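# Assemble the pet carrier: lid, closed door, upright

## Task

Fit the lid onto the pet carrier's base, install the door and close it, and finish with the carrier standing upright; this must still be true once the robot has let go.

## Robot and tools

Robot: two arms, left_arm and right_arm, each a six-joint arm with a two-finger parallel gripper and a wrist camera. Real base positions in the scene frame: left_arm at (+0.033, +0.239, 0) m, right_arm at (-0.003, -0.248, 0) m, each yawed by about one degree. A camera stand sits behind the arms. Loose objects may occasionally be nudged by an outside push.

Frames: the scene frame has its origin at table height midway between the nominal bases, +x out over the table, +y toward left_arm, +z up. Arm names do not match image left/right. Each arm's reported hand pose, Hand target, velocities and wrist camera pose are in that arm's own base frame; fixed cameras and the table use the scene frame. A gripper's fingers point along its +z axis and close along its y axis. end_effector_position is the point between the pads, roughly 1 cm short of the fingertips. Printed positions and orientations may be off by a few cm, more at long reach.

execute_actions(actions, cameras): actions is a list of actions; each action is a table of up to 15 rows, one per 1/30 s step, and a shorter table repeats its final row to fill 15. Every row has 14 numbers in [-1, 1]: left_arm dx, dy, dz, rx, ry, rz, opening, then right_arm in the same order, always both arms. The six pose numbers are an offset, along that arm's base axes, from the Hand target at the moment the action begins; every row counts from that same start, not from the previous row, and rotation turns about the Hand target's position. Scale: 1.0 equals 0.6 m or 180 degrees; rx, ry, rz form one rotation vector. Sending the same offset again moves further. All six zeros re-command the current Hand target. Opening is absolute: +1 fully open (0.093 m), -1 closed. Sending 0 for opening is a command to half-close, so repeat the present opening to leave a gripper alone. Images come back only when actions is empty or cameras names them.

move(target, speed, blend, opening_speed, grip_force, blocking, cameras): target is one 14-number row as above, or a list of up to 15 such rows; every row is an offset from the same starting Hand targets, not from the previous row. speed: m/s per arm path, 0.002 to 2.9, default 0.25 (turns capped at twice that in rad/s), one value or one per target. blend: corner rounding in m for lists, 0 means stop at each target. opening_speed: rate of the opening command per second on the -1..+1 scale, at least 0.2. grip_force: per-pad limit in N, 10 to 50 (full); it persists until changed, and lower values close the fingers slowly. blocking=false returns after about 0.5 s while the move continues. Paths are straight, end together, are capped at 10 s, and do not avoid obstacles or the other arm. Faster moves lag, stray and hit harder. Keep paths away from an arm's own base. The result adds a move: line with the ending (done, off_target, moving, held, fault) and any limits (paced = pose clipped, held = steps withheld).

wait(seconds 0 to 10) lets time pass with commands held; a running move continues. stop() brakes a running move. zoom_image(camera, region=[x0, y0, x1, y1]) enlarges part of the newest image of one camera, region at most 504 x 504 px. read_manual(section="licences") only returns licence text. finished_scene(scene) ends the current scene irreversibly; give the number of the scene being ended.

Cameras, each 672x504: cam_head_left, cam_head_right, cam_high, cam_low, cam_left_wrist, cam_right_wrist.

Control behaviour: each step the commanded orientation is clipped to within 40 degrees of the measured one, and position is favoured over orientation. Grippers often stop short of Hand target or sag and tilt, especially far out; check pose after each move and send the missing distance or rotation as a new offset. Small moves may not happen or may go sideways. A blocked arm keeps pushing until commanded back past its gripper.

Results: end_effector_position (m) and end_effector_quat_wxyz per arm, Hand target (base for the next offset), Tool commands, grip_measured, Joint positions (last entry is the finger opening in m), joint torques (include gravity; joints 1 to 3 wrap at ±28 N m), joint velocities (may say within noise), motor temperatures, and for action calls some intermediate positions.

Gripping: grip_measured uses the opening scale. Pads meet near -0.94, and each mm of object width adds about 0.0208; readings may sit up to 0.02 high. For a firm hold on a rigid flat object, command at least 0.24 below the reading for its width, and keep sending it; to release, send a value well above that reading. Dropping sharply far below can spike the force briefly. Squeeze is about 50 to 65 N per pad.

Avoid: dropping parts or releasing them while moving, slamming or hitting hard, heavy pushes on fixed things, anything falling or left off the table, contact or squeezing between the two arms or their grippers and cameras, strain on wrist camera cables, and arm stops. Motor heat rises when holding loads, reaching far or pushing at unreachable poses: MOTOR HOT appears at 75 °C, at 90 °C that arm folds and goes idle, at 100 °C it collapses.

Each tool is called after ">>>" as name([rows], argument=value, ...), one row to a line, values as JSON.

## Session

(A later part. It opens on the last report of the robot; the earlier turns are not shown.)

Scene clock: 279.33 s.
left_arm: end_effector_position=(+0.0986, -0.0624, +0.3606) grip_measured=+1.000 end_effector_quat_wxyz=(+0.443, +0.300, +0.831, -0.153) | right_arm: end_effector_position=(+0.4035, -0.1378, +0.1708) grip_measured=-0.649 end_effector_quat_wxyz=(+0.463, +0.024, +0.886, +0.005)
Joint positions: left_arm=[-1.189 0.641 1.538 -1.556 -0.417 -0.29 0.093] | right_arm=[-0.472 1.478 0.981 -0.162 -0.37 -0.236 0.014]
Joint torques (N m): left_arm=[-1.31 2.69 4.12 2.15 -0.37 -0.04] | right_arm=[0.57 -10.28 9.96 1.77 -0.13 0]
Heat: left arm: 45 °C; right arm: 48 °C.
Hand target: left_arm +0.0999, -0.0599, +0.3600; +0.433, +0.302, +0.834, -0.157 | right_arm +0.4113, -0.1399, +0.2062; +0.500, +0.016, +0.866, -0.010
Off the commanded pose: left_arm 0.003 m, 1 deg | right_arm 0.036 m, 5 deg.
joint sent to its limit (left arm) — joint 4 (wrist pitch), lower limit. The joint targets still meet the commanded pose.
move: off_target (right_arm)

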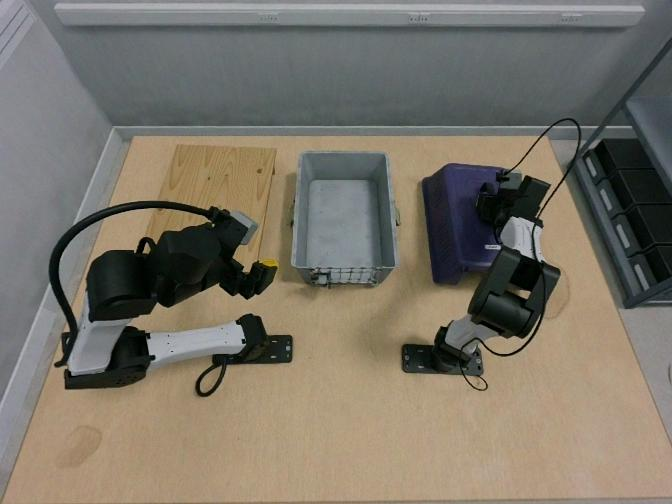

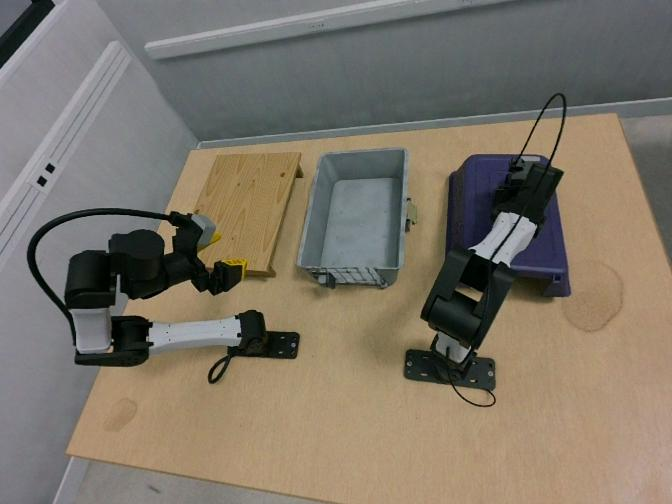

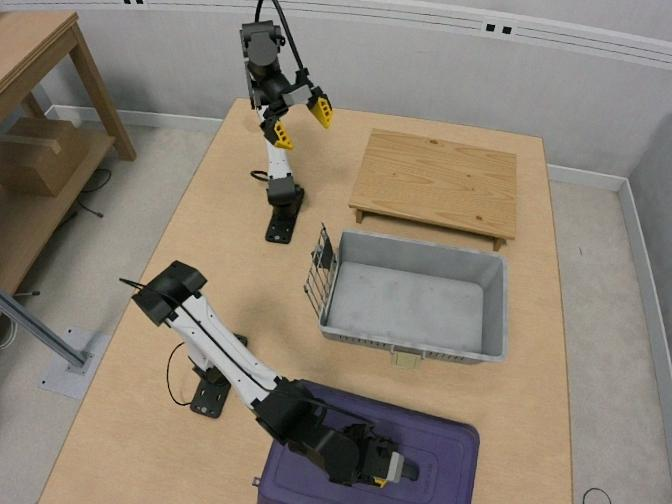

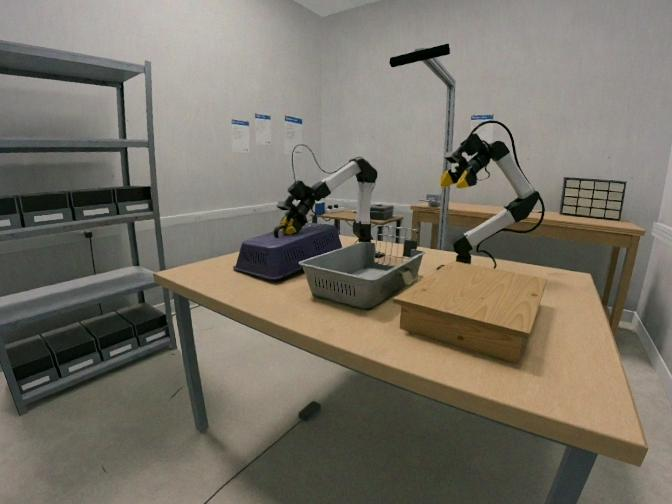

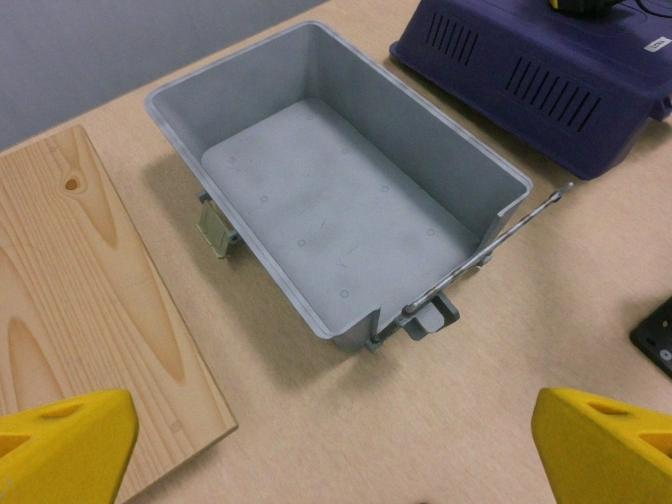

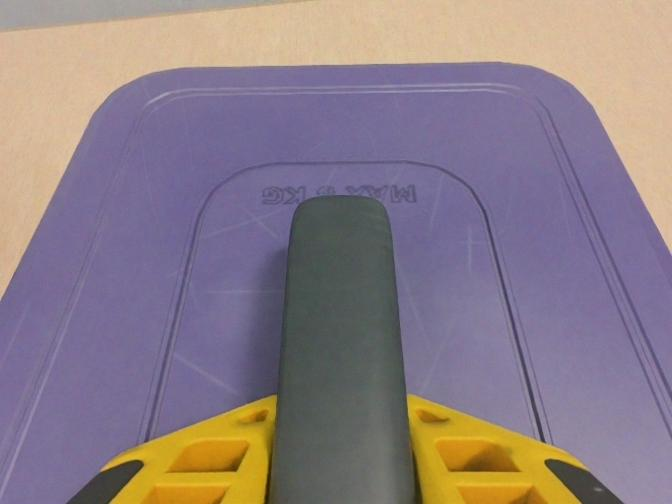

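>>> move(target=[0,0,0,0,0,0,1,0.01,0,0.1,0,-0.03,0,-1], speed=0.08, cameras=["all"])

>>> zoom_image(camera="cam_low", region=[220, 200, 440, 320])

Scene clock: 290.23 s.
left_arm: end_effector_position=(+0.0986, -0.0624, +0.3606) grip_measured=+1.000 end_effector_quat_wxyz=(+0.443, +0.300, +0.831, -0.153) | right_arm: end_effector_position=(+0.4070, -0.1396, +0.2179) grip_measured=-0.649 end_effector_quat_wxyz=(+0.483, +0.035, +0.875, +0.004)
Joint positions: left_arm=[-1.189 0.641 1.538 -1.556 -0.417 -0.29 0.093] | right_arm=[-0.472 1.439 1.099 -0.268 -0.37 -0.199 0.014]
Joint torques (N m): left_arm=[-1.31 2.69 4.11 2.15 -0.37 -0.04] | right_arm=[0.34 -10.4 10.63 2.19 -0.33 -0.02]
Motor temperatures (°C): left_arm=[28 37 36 45 29 27 26] | right_arm=[27 40 52 36 25 28 26]
Heat: left arm: 45 °C; right arm: 52 °C.
Hand target: left_arm +0.0999, -0.0599, +0.3600; +0.433, +0.302, +0.834, -0.157 | right_arm +0.4173, -0.1399, +0.2663; +0.540, +0.017, +0.841, -0.009
Off the commanded pose: left_arm 0.003 m, 1 deg | right_arm 0.049 m, 8 deg.
joint sent to its limit (left arm) — joint 4 (wrist pitch), lower limit. The joint targets still meet the commanded pose.
move: off_target (right_arm)

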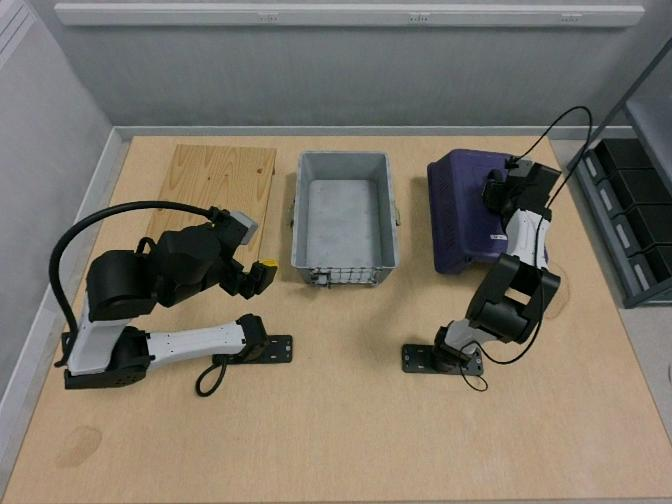

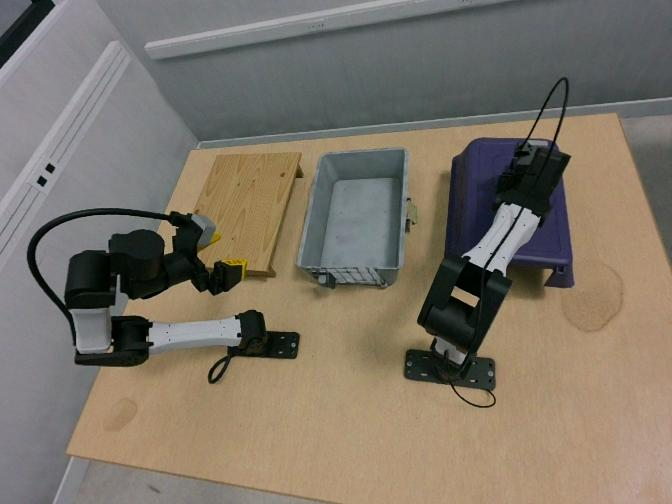

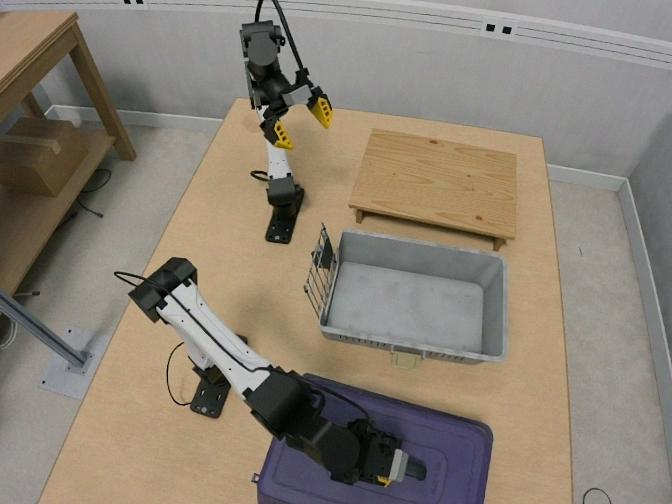

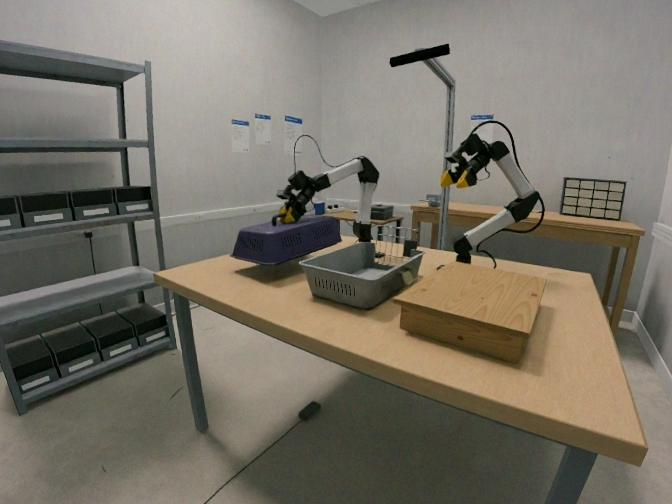

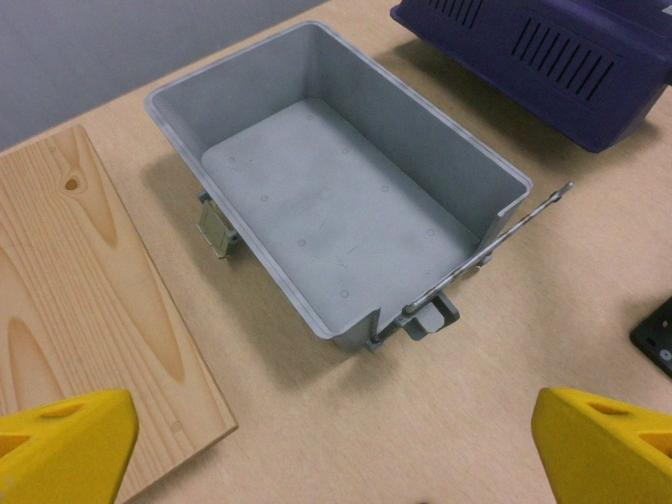

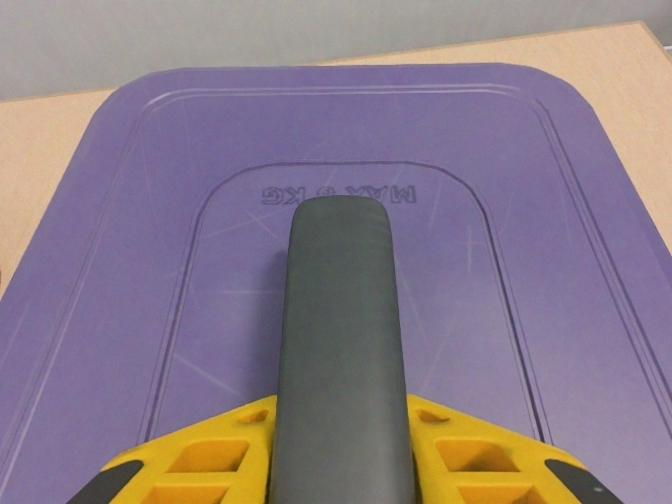

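Scaled by 2.291 from the camera's 672x504 image, which has a finer 960x720 frame.

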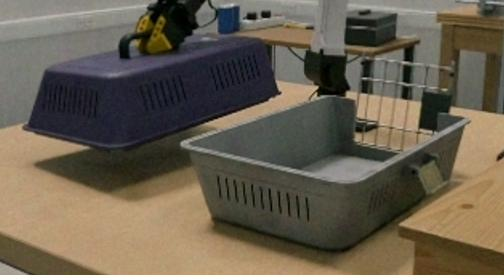

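>>> move(target=[0,0,0,0,0,0,1,0.03,0,0.22,-0.017,-0.018,0.033,-1], speed=0.1, cameras=["all"])

>>> zoom_image(camera="cam_low", region=[220, 200, 440, 320])

Scene clock: 338.03 s.
left_arm: end_effector_position=(+0.0986, -0.0624, +0.3606) grip_measured=+1.000 end_effector_quat_wxyz=(+0.443, +0.300, +0.831, -0.153) | right_arm: end_effector_position=(+0.4312, -0.1383, +0.3631) grip_measured=-0.649 end_effector_quat_wxyz=(+0.520, -0.020, +0.854, +0.013)
Joint positions: left_arm=[-1.189 0.641 1.538 -1.556 -0.417 -0.29 0.093] | right_arm=[-0.477 1.579 1.749 -0.707 -0.462 -0.258 0.014]
Joint torques (N m): left_arm=[-1.31 2.69 4.12 2.15 -0.37 -0.04] | right_arm=[-0.49 -8.76 9.96 2.23 -0.37 -0.19]
Motor temperatures (°C): left_arm=[28 37 36 45 29 27 26] | right_arm=[27 48 59 39 25 27 27]
Heat: left arm: 45 °C; right arm: 59 °C.
Hand target: left_arm +0.0999, -0.0599, +0.3600; +0.433, +0.302, +0.834, -0.157 | right_arm +0.4354, -0.1400, +0.3982; +0.564, -0.041, +0.825, -0.003
Off the commanded pose: left_arm 0.003 m, 1 deg | right_arm 0.035 m, 7 deg.
joint sent to its limit (left arm) — joint 4 (wrist pitch), lower limit. The joint targets still meet the commanded pose.
move: off_target (right_arm)

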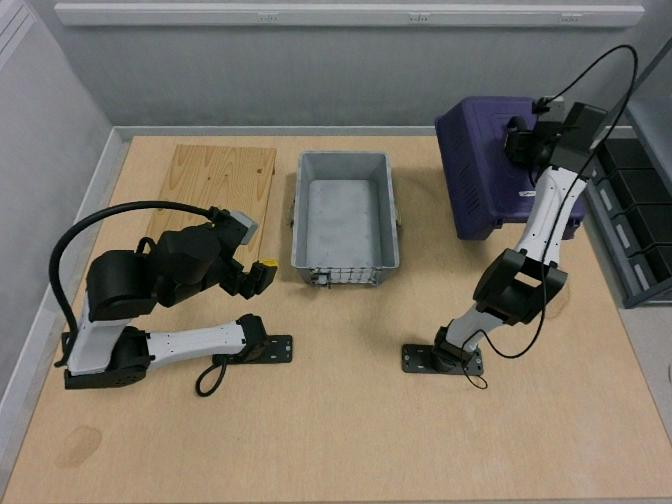

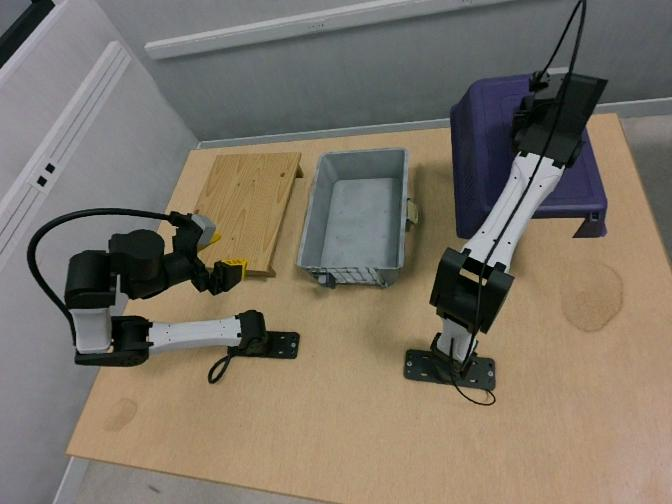

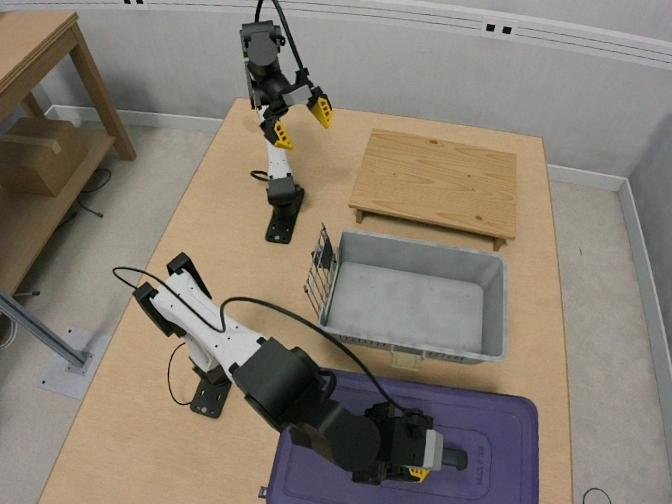

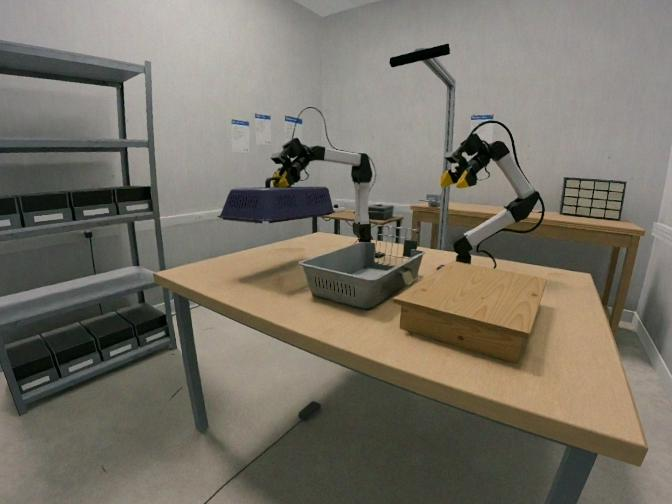

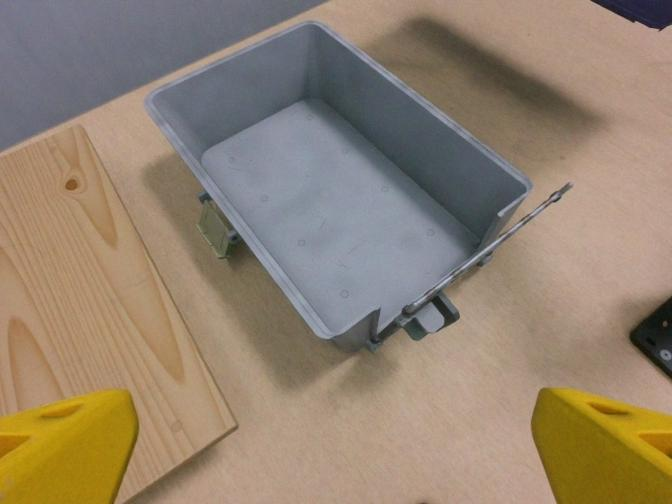

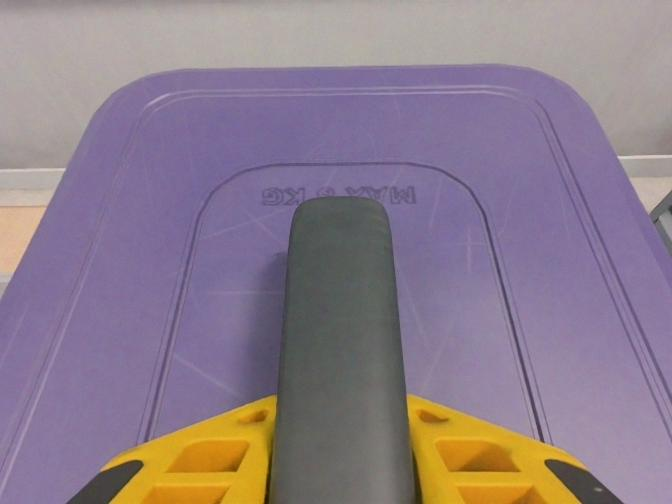

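Scaled by 2.291 from the camera's 672x504 image, which has a finer 960x720 frame.

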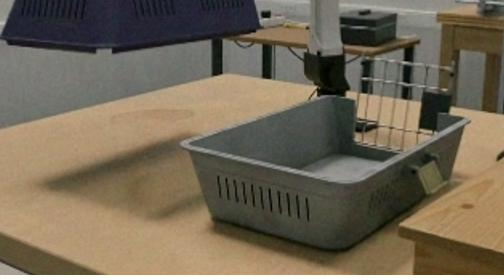

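>>> move(target=[0,0,0,0,0,0,1,0.01,0.5,-0.03,0,0,0,-1], speed=0.12, cameras=["all"])

>>> zoom_image(camera="cam_low", region=[220, 160, 480, 320])

Scene clock: 351.70 s.
left_arm: end_effector_position=(+0.0986, -0.0624, +0.3606) grip_measured=+1.000 end_effector_quat_wxyz=(+0.443, +0.300, +0.831, -0.153) | right_arm: end_effector_position=(+0.4325, +0.1593, +0.3400) grip_measured=-0.649 end_effector_quat_wxyz=(+0.513, -0.065, +0.856, -0.015)
Joint positions: left_arm=[-1.189 0.641 1.538 -1.556 -0.417 -0.29 0.093] | right_arm=[0.492 1.57 1.652 -0.618 0.39 0.116 0.014]
Joint torques (N m): left_arm=[-1.32 2.67 4.11 2.15 -0.37 -0.04] | right_arm=[0.47 -8.69 10.78 2.35 0.38 -0.04]
Motor temperatures (°C): left_arm=[28 36 36 45 29 27 26] | right_arm=[27 47 60 42 25 27 27]
Heat: left arm: 45 °C; right arm: 60 °C.
Hand target: left_arm +0.0999, -0.0599, +0.3600; +0.433, +0.302, +0.834, -0.157 | right_arm +0.4413, +0.1601, +0.3804; +0.564, -0.041, +0.825, -0.003
Off the commanded pose: left_arm 0.003 m, 1 deg | right_arm 0.041 m, 7 deg.
joint sent to its limit (left arm) — joint 4 (wrist pitch), lower limit. The joint targets still meet the commanded pose.
move: off_target (right_arm)

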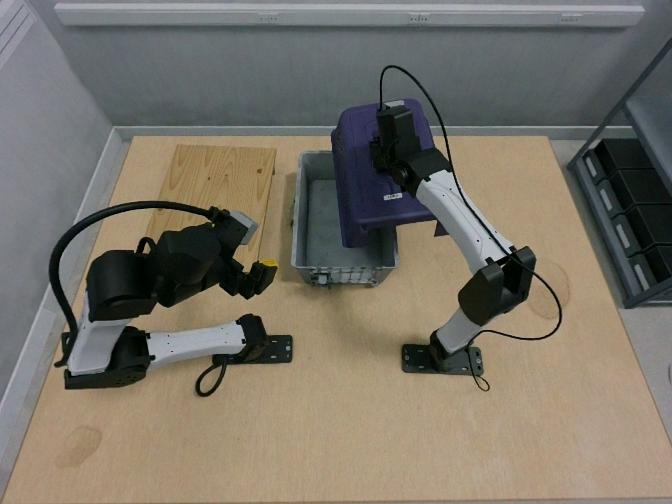

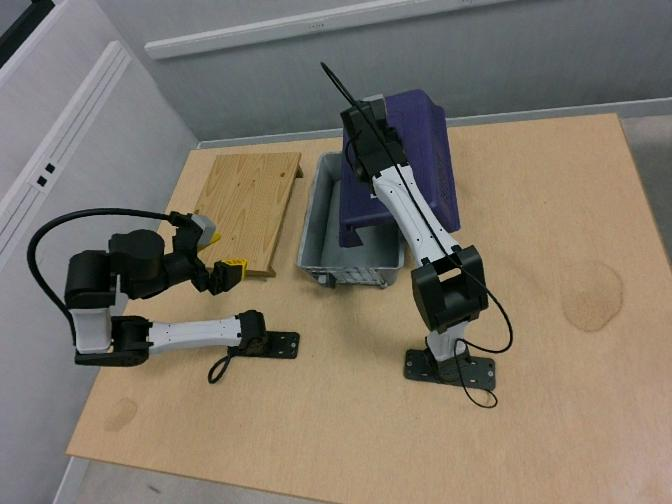

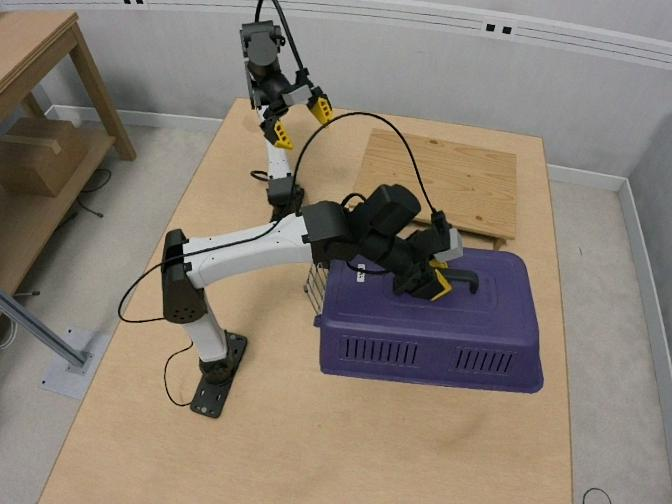

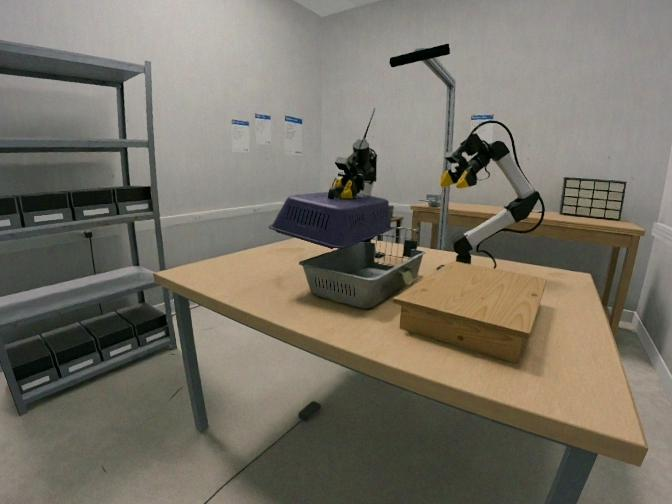

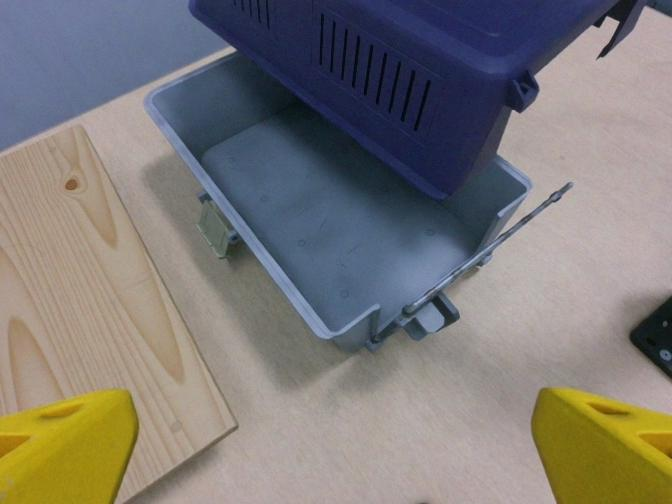

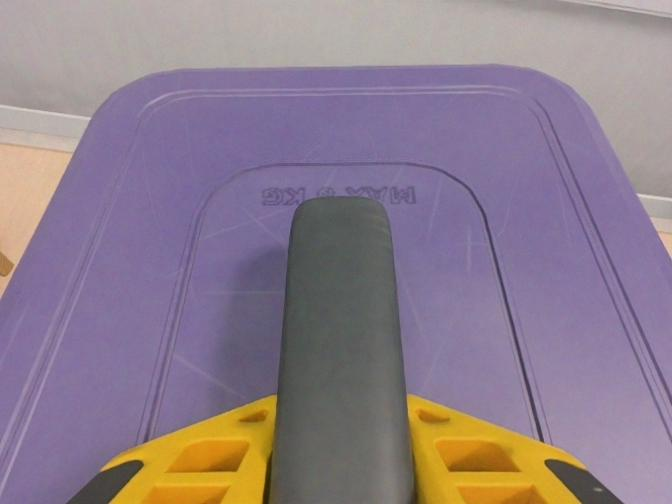

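Scaled by 1.938 from the camera's 672x504 image, which has a finer 960x720 frame.

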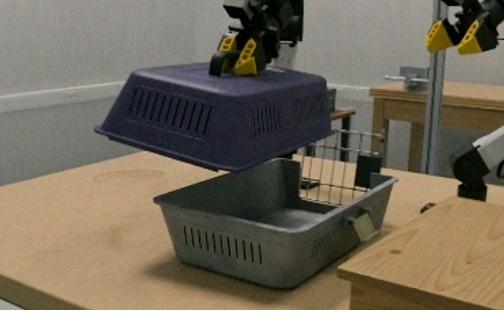

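>>> move(target=[0,0,0,0,0,0,1,0.01,0.1,0.03,0.025,0.005,-0.016,-1], speed=0.12, cameras=["all"])

>>> zoom_image(camera="cam_low", region=[220, 160, 480, 320])

Scene clock: 364.70 s.
left_arm: end_effector_position=(+0.0986, -0.0624, +0.3606) grip_measured=+1.000 end_effector_quat_wxyz=(+0.443, +0.300, +0.831, -0.153) | right_arm: end_effector_position=(+0.4430, +0.2206, +0.3630) grip_measured=-0.649 end_effector_quat_wxyz=(+0.517, -0.024, +0.856, -0.001)
Joint positions: left_arm=[-1.189 0.641 1.538 -1.556 -0.417 -0.29 0.093] | right_arm=[0.635 1.784 1.994 -0.78 0.531 0.284 0.014]
Joint torques (N m): left_arm=[-1.31 2.67 4.11 2.15 -0.37 -0.04] | right_arm=[0.58 -10.51 10.15 2.13 0.49 -0.02]
Motor temperatures (°C): left_arm=[28 36 36 45 29 27 26] | right_arm=[27 47 60 44 25 27 27]
Heat: left arm: 45 °C; right arm: 60 °C.
Hand target: left_arm +0.0999, -0.0599, +0.3600; +0.433, +0.302, +0.834, -0.157 | right_arm +0.4473, +0.2202, +0.3983; +0.558, +0.002, +0.829, +0.016
Off the commanded pose: left_arm 0.003 m, 1 deg | right_arm 0.036 m, 7 deg.
joint sent to its limit (left arm) — joint 4 (wrist pitch), lower limit. The joint targets still meet the commanded pose.
move: off_target (right_arm)

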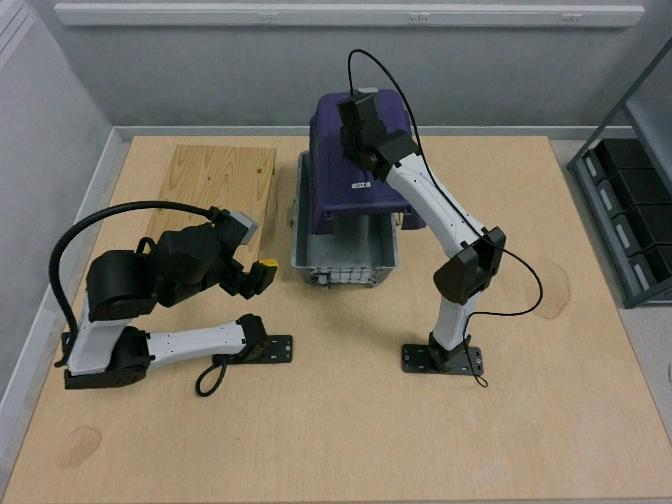

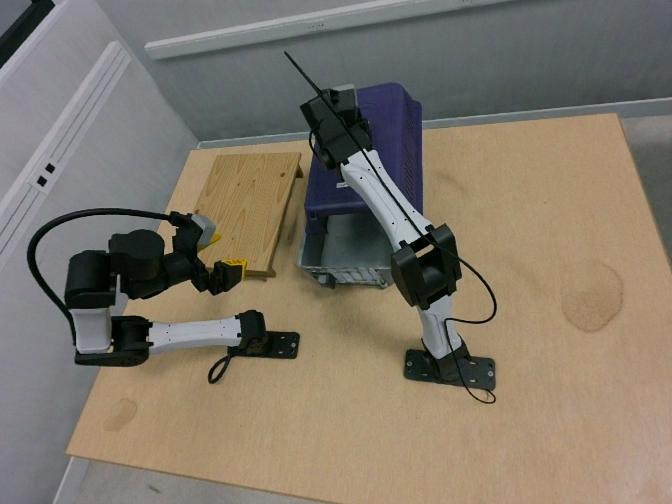

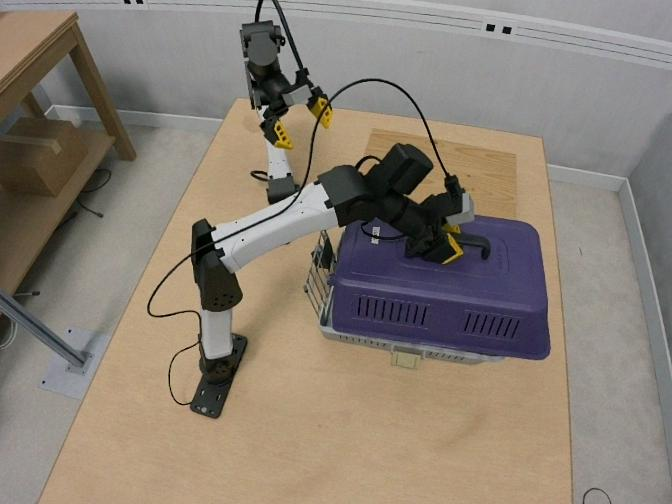

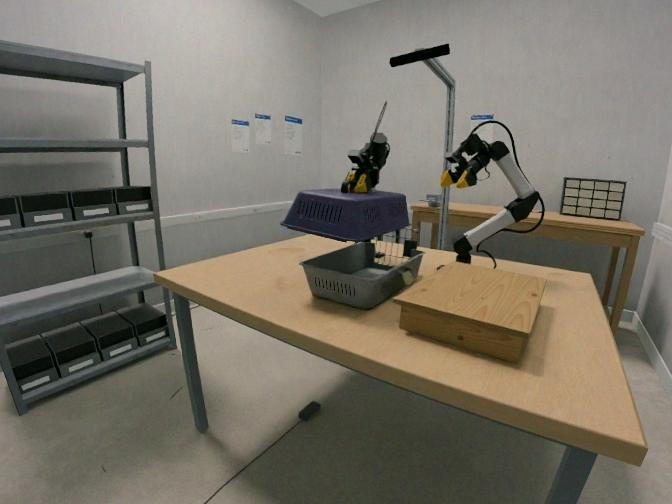

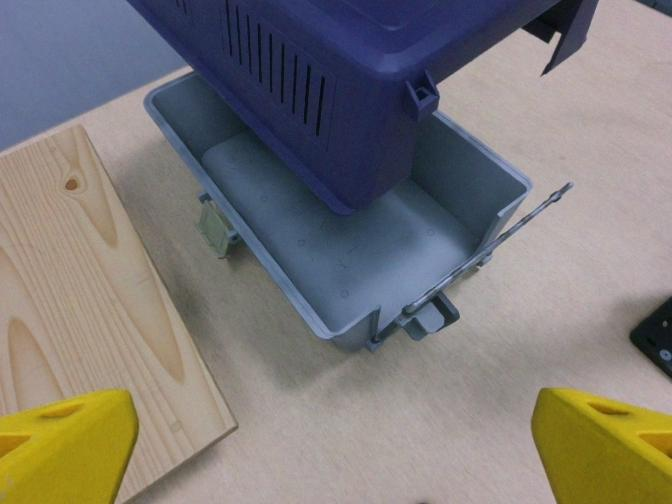

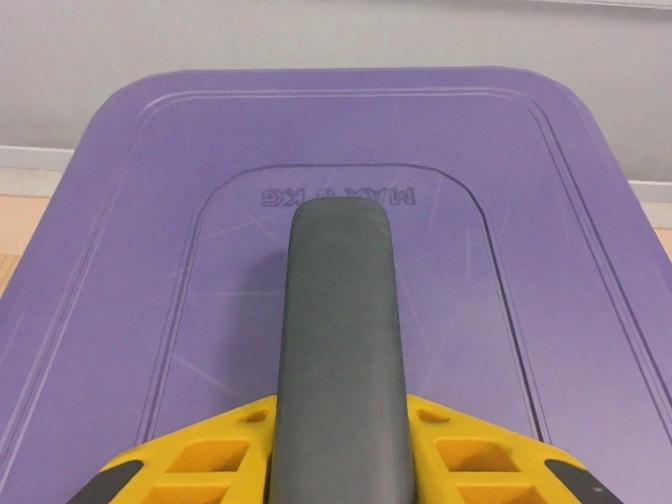

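Scaled by 1.938 from the camera's 672x504 image, which has a finer 960x720 frame.

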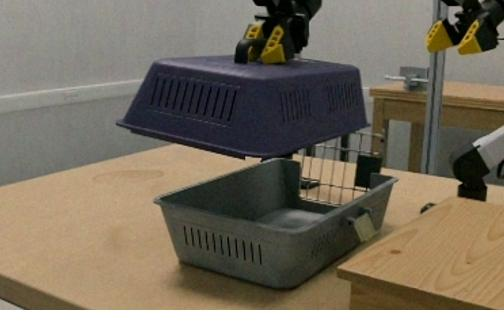

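>>> move(target=[0,0,0,0,0,0,1,-0.005,0.088,0,0,0,0,-1], speed=0.1, cameras=["all"])

>>> zoom_image(camera="cam_head_left", region=[250, 80, 450, 300])

>>> zoom_image(camera="cam_left_wrist", region=[200, 20, 600, 360])

>>> zoom_image(camera="cam_low", region=[250, 160, 460, 320])

Scene clock: 391.33 s.
left_arm: end_effector_position=(+0.0986, -0.0624, +0.3606) grip_measured=+1.000 end_effector_quat_wxyz=(+0.443, +0.300, +0.831, -0.153) | right_arm: end_effector_position=(+0.4408, +0.2742, +0.3656) grip_measured=-0.649 end_effector_quat_wxyz=(+0.521, -0.026, +0.853, -0.002)
Joint positions: left_arm=[-1.189 0.641 1.538 -1.556 -0.417 -0.29 0.093] | right_arm=[0.748 1.947 2.227 -0.879 0.627 0.347 0.014]
Joint torques (N m): left_arm=[-1.31 2.69 4.12 2.15 -0.37 -0.04] | right_arm=[0.5 -11.67 9.8 2.03 0.53 -0.04]
Motor temperatures (°C): left_arm=[28 36 35 45 29 27 26] | right_arm=[27 48 58 44 25 27 27]
Heat: left arm: 45 °C; right arm: 58 °C.
Hand target: left_arm +0.0999, -0.0599, +0.3600; +0.433, +0.302, +0.834, -0.157 | right_arm +0.4443, +0.2728, +0.3983; +0.558, +0.002, +0.830, +0.015
Off the commanded pose: left_arm 0.003 m, 1 deg | right_arm 0.033 m, 6 deg.
joint sent to its limit (left arm) — joint 4 (wrist pitch), lower limit. The joint targets still meet the commanded pose.
move: off_target (right_arm)

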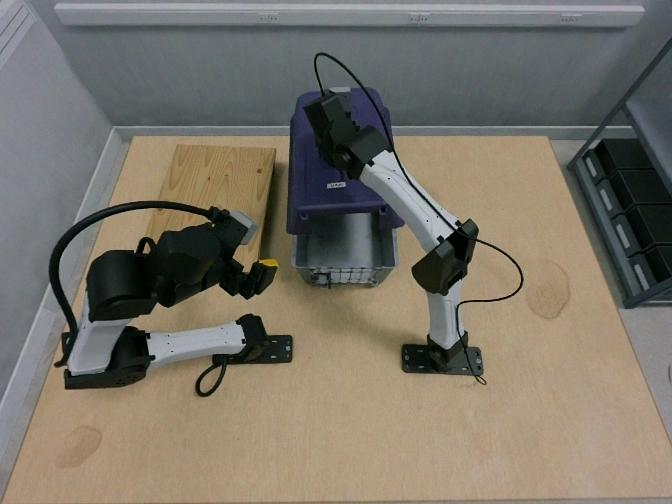

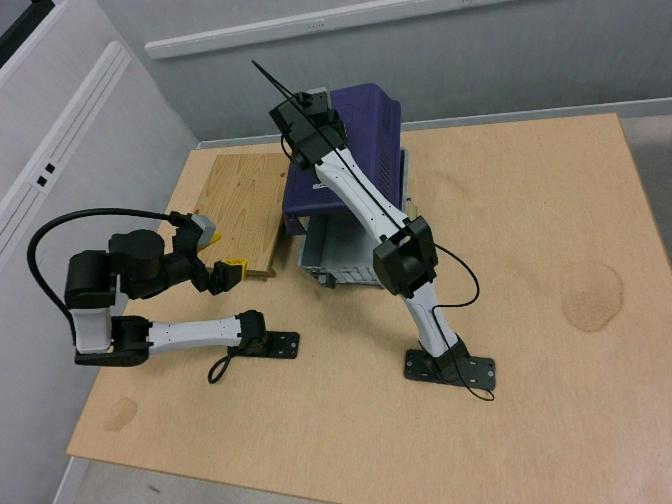

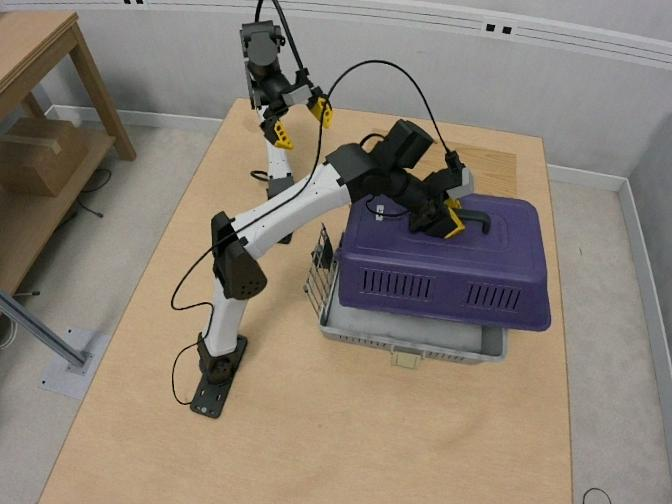

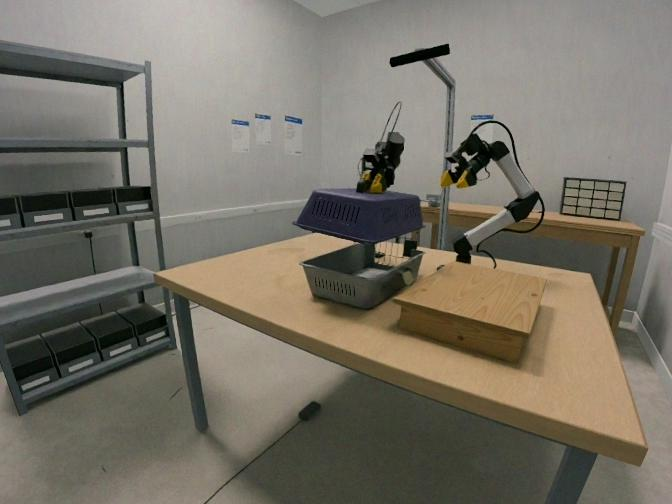

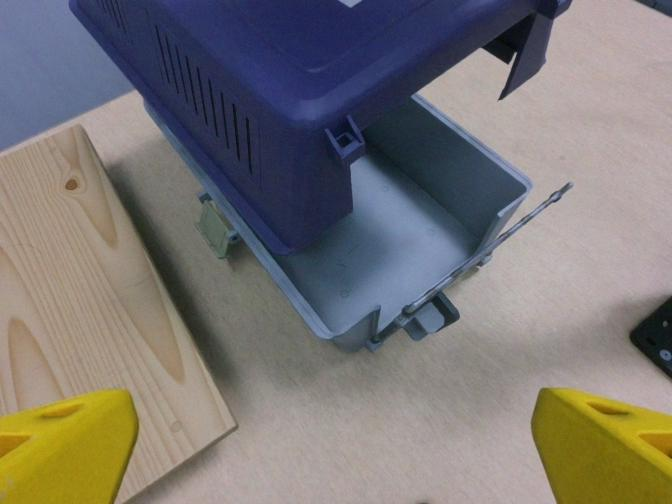

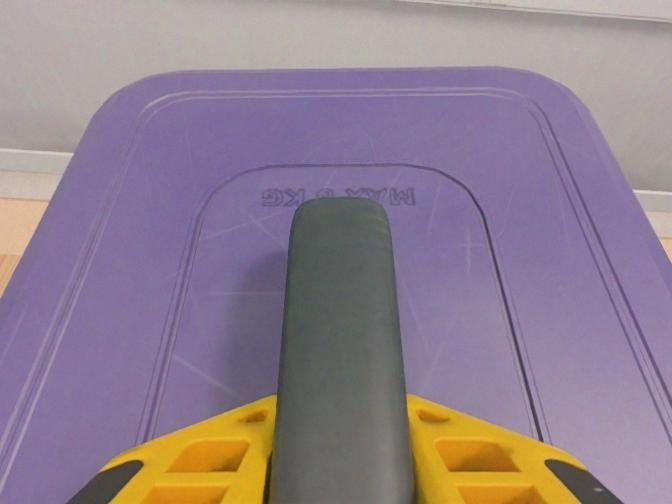

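Scaled by 2.291 from the camera's 672x504 image, which has a finer 960x720 frame.

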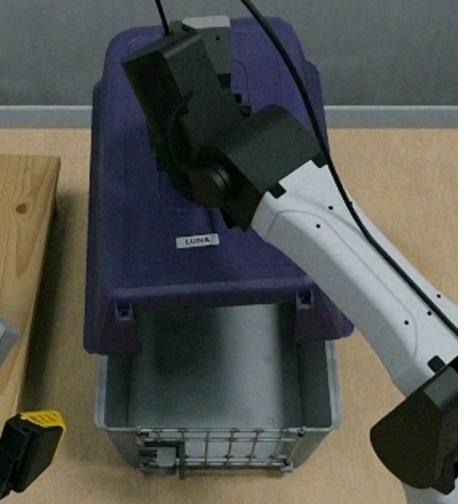

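Scaled by 1.260 from the camera's 672x504 image, which has a finer 960x720 frame.

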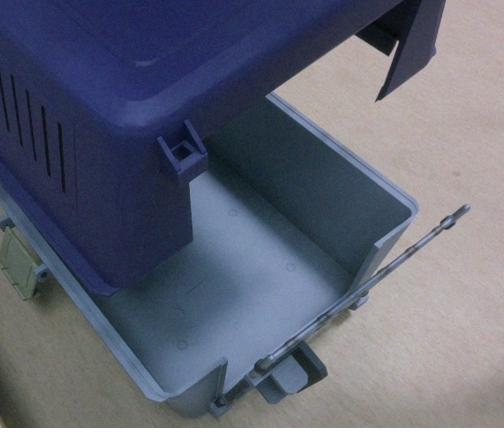

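Scaled by 2.400 from the camera's 672x504 image, which has a finer 960x720 frame.

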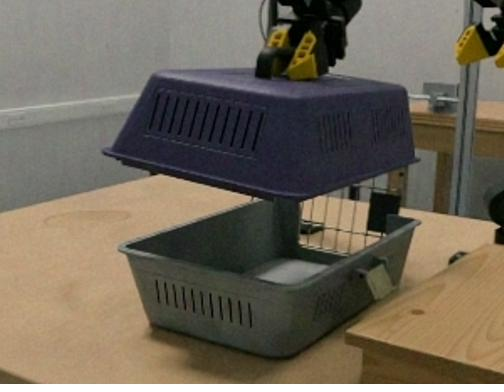

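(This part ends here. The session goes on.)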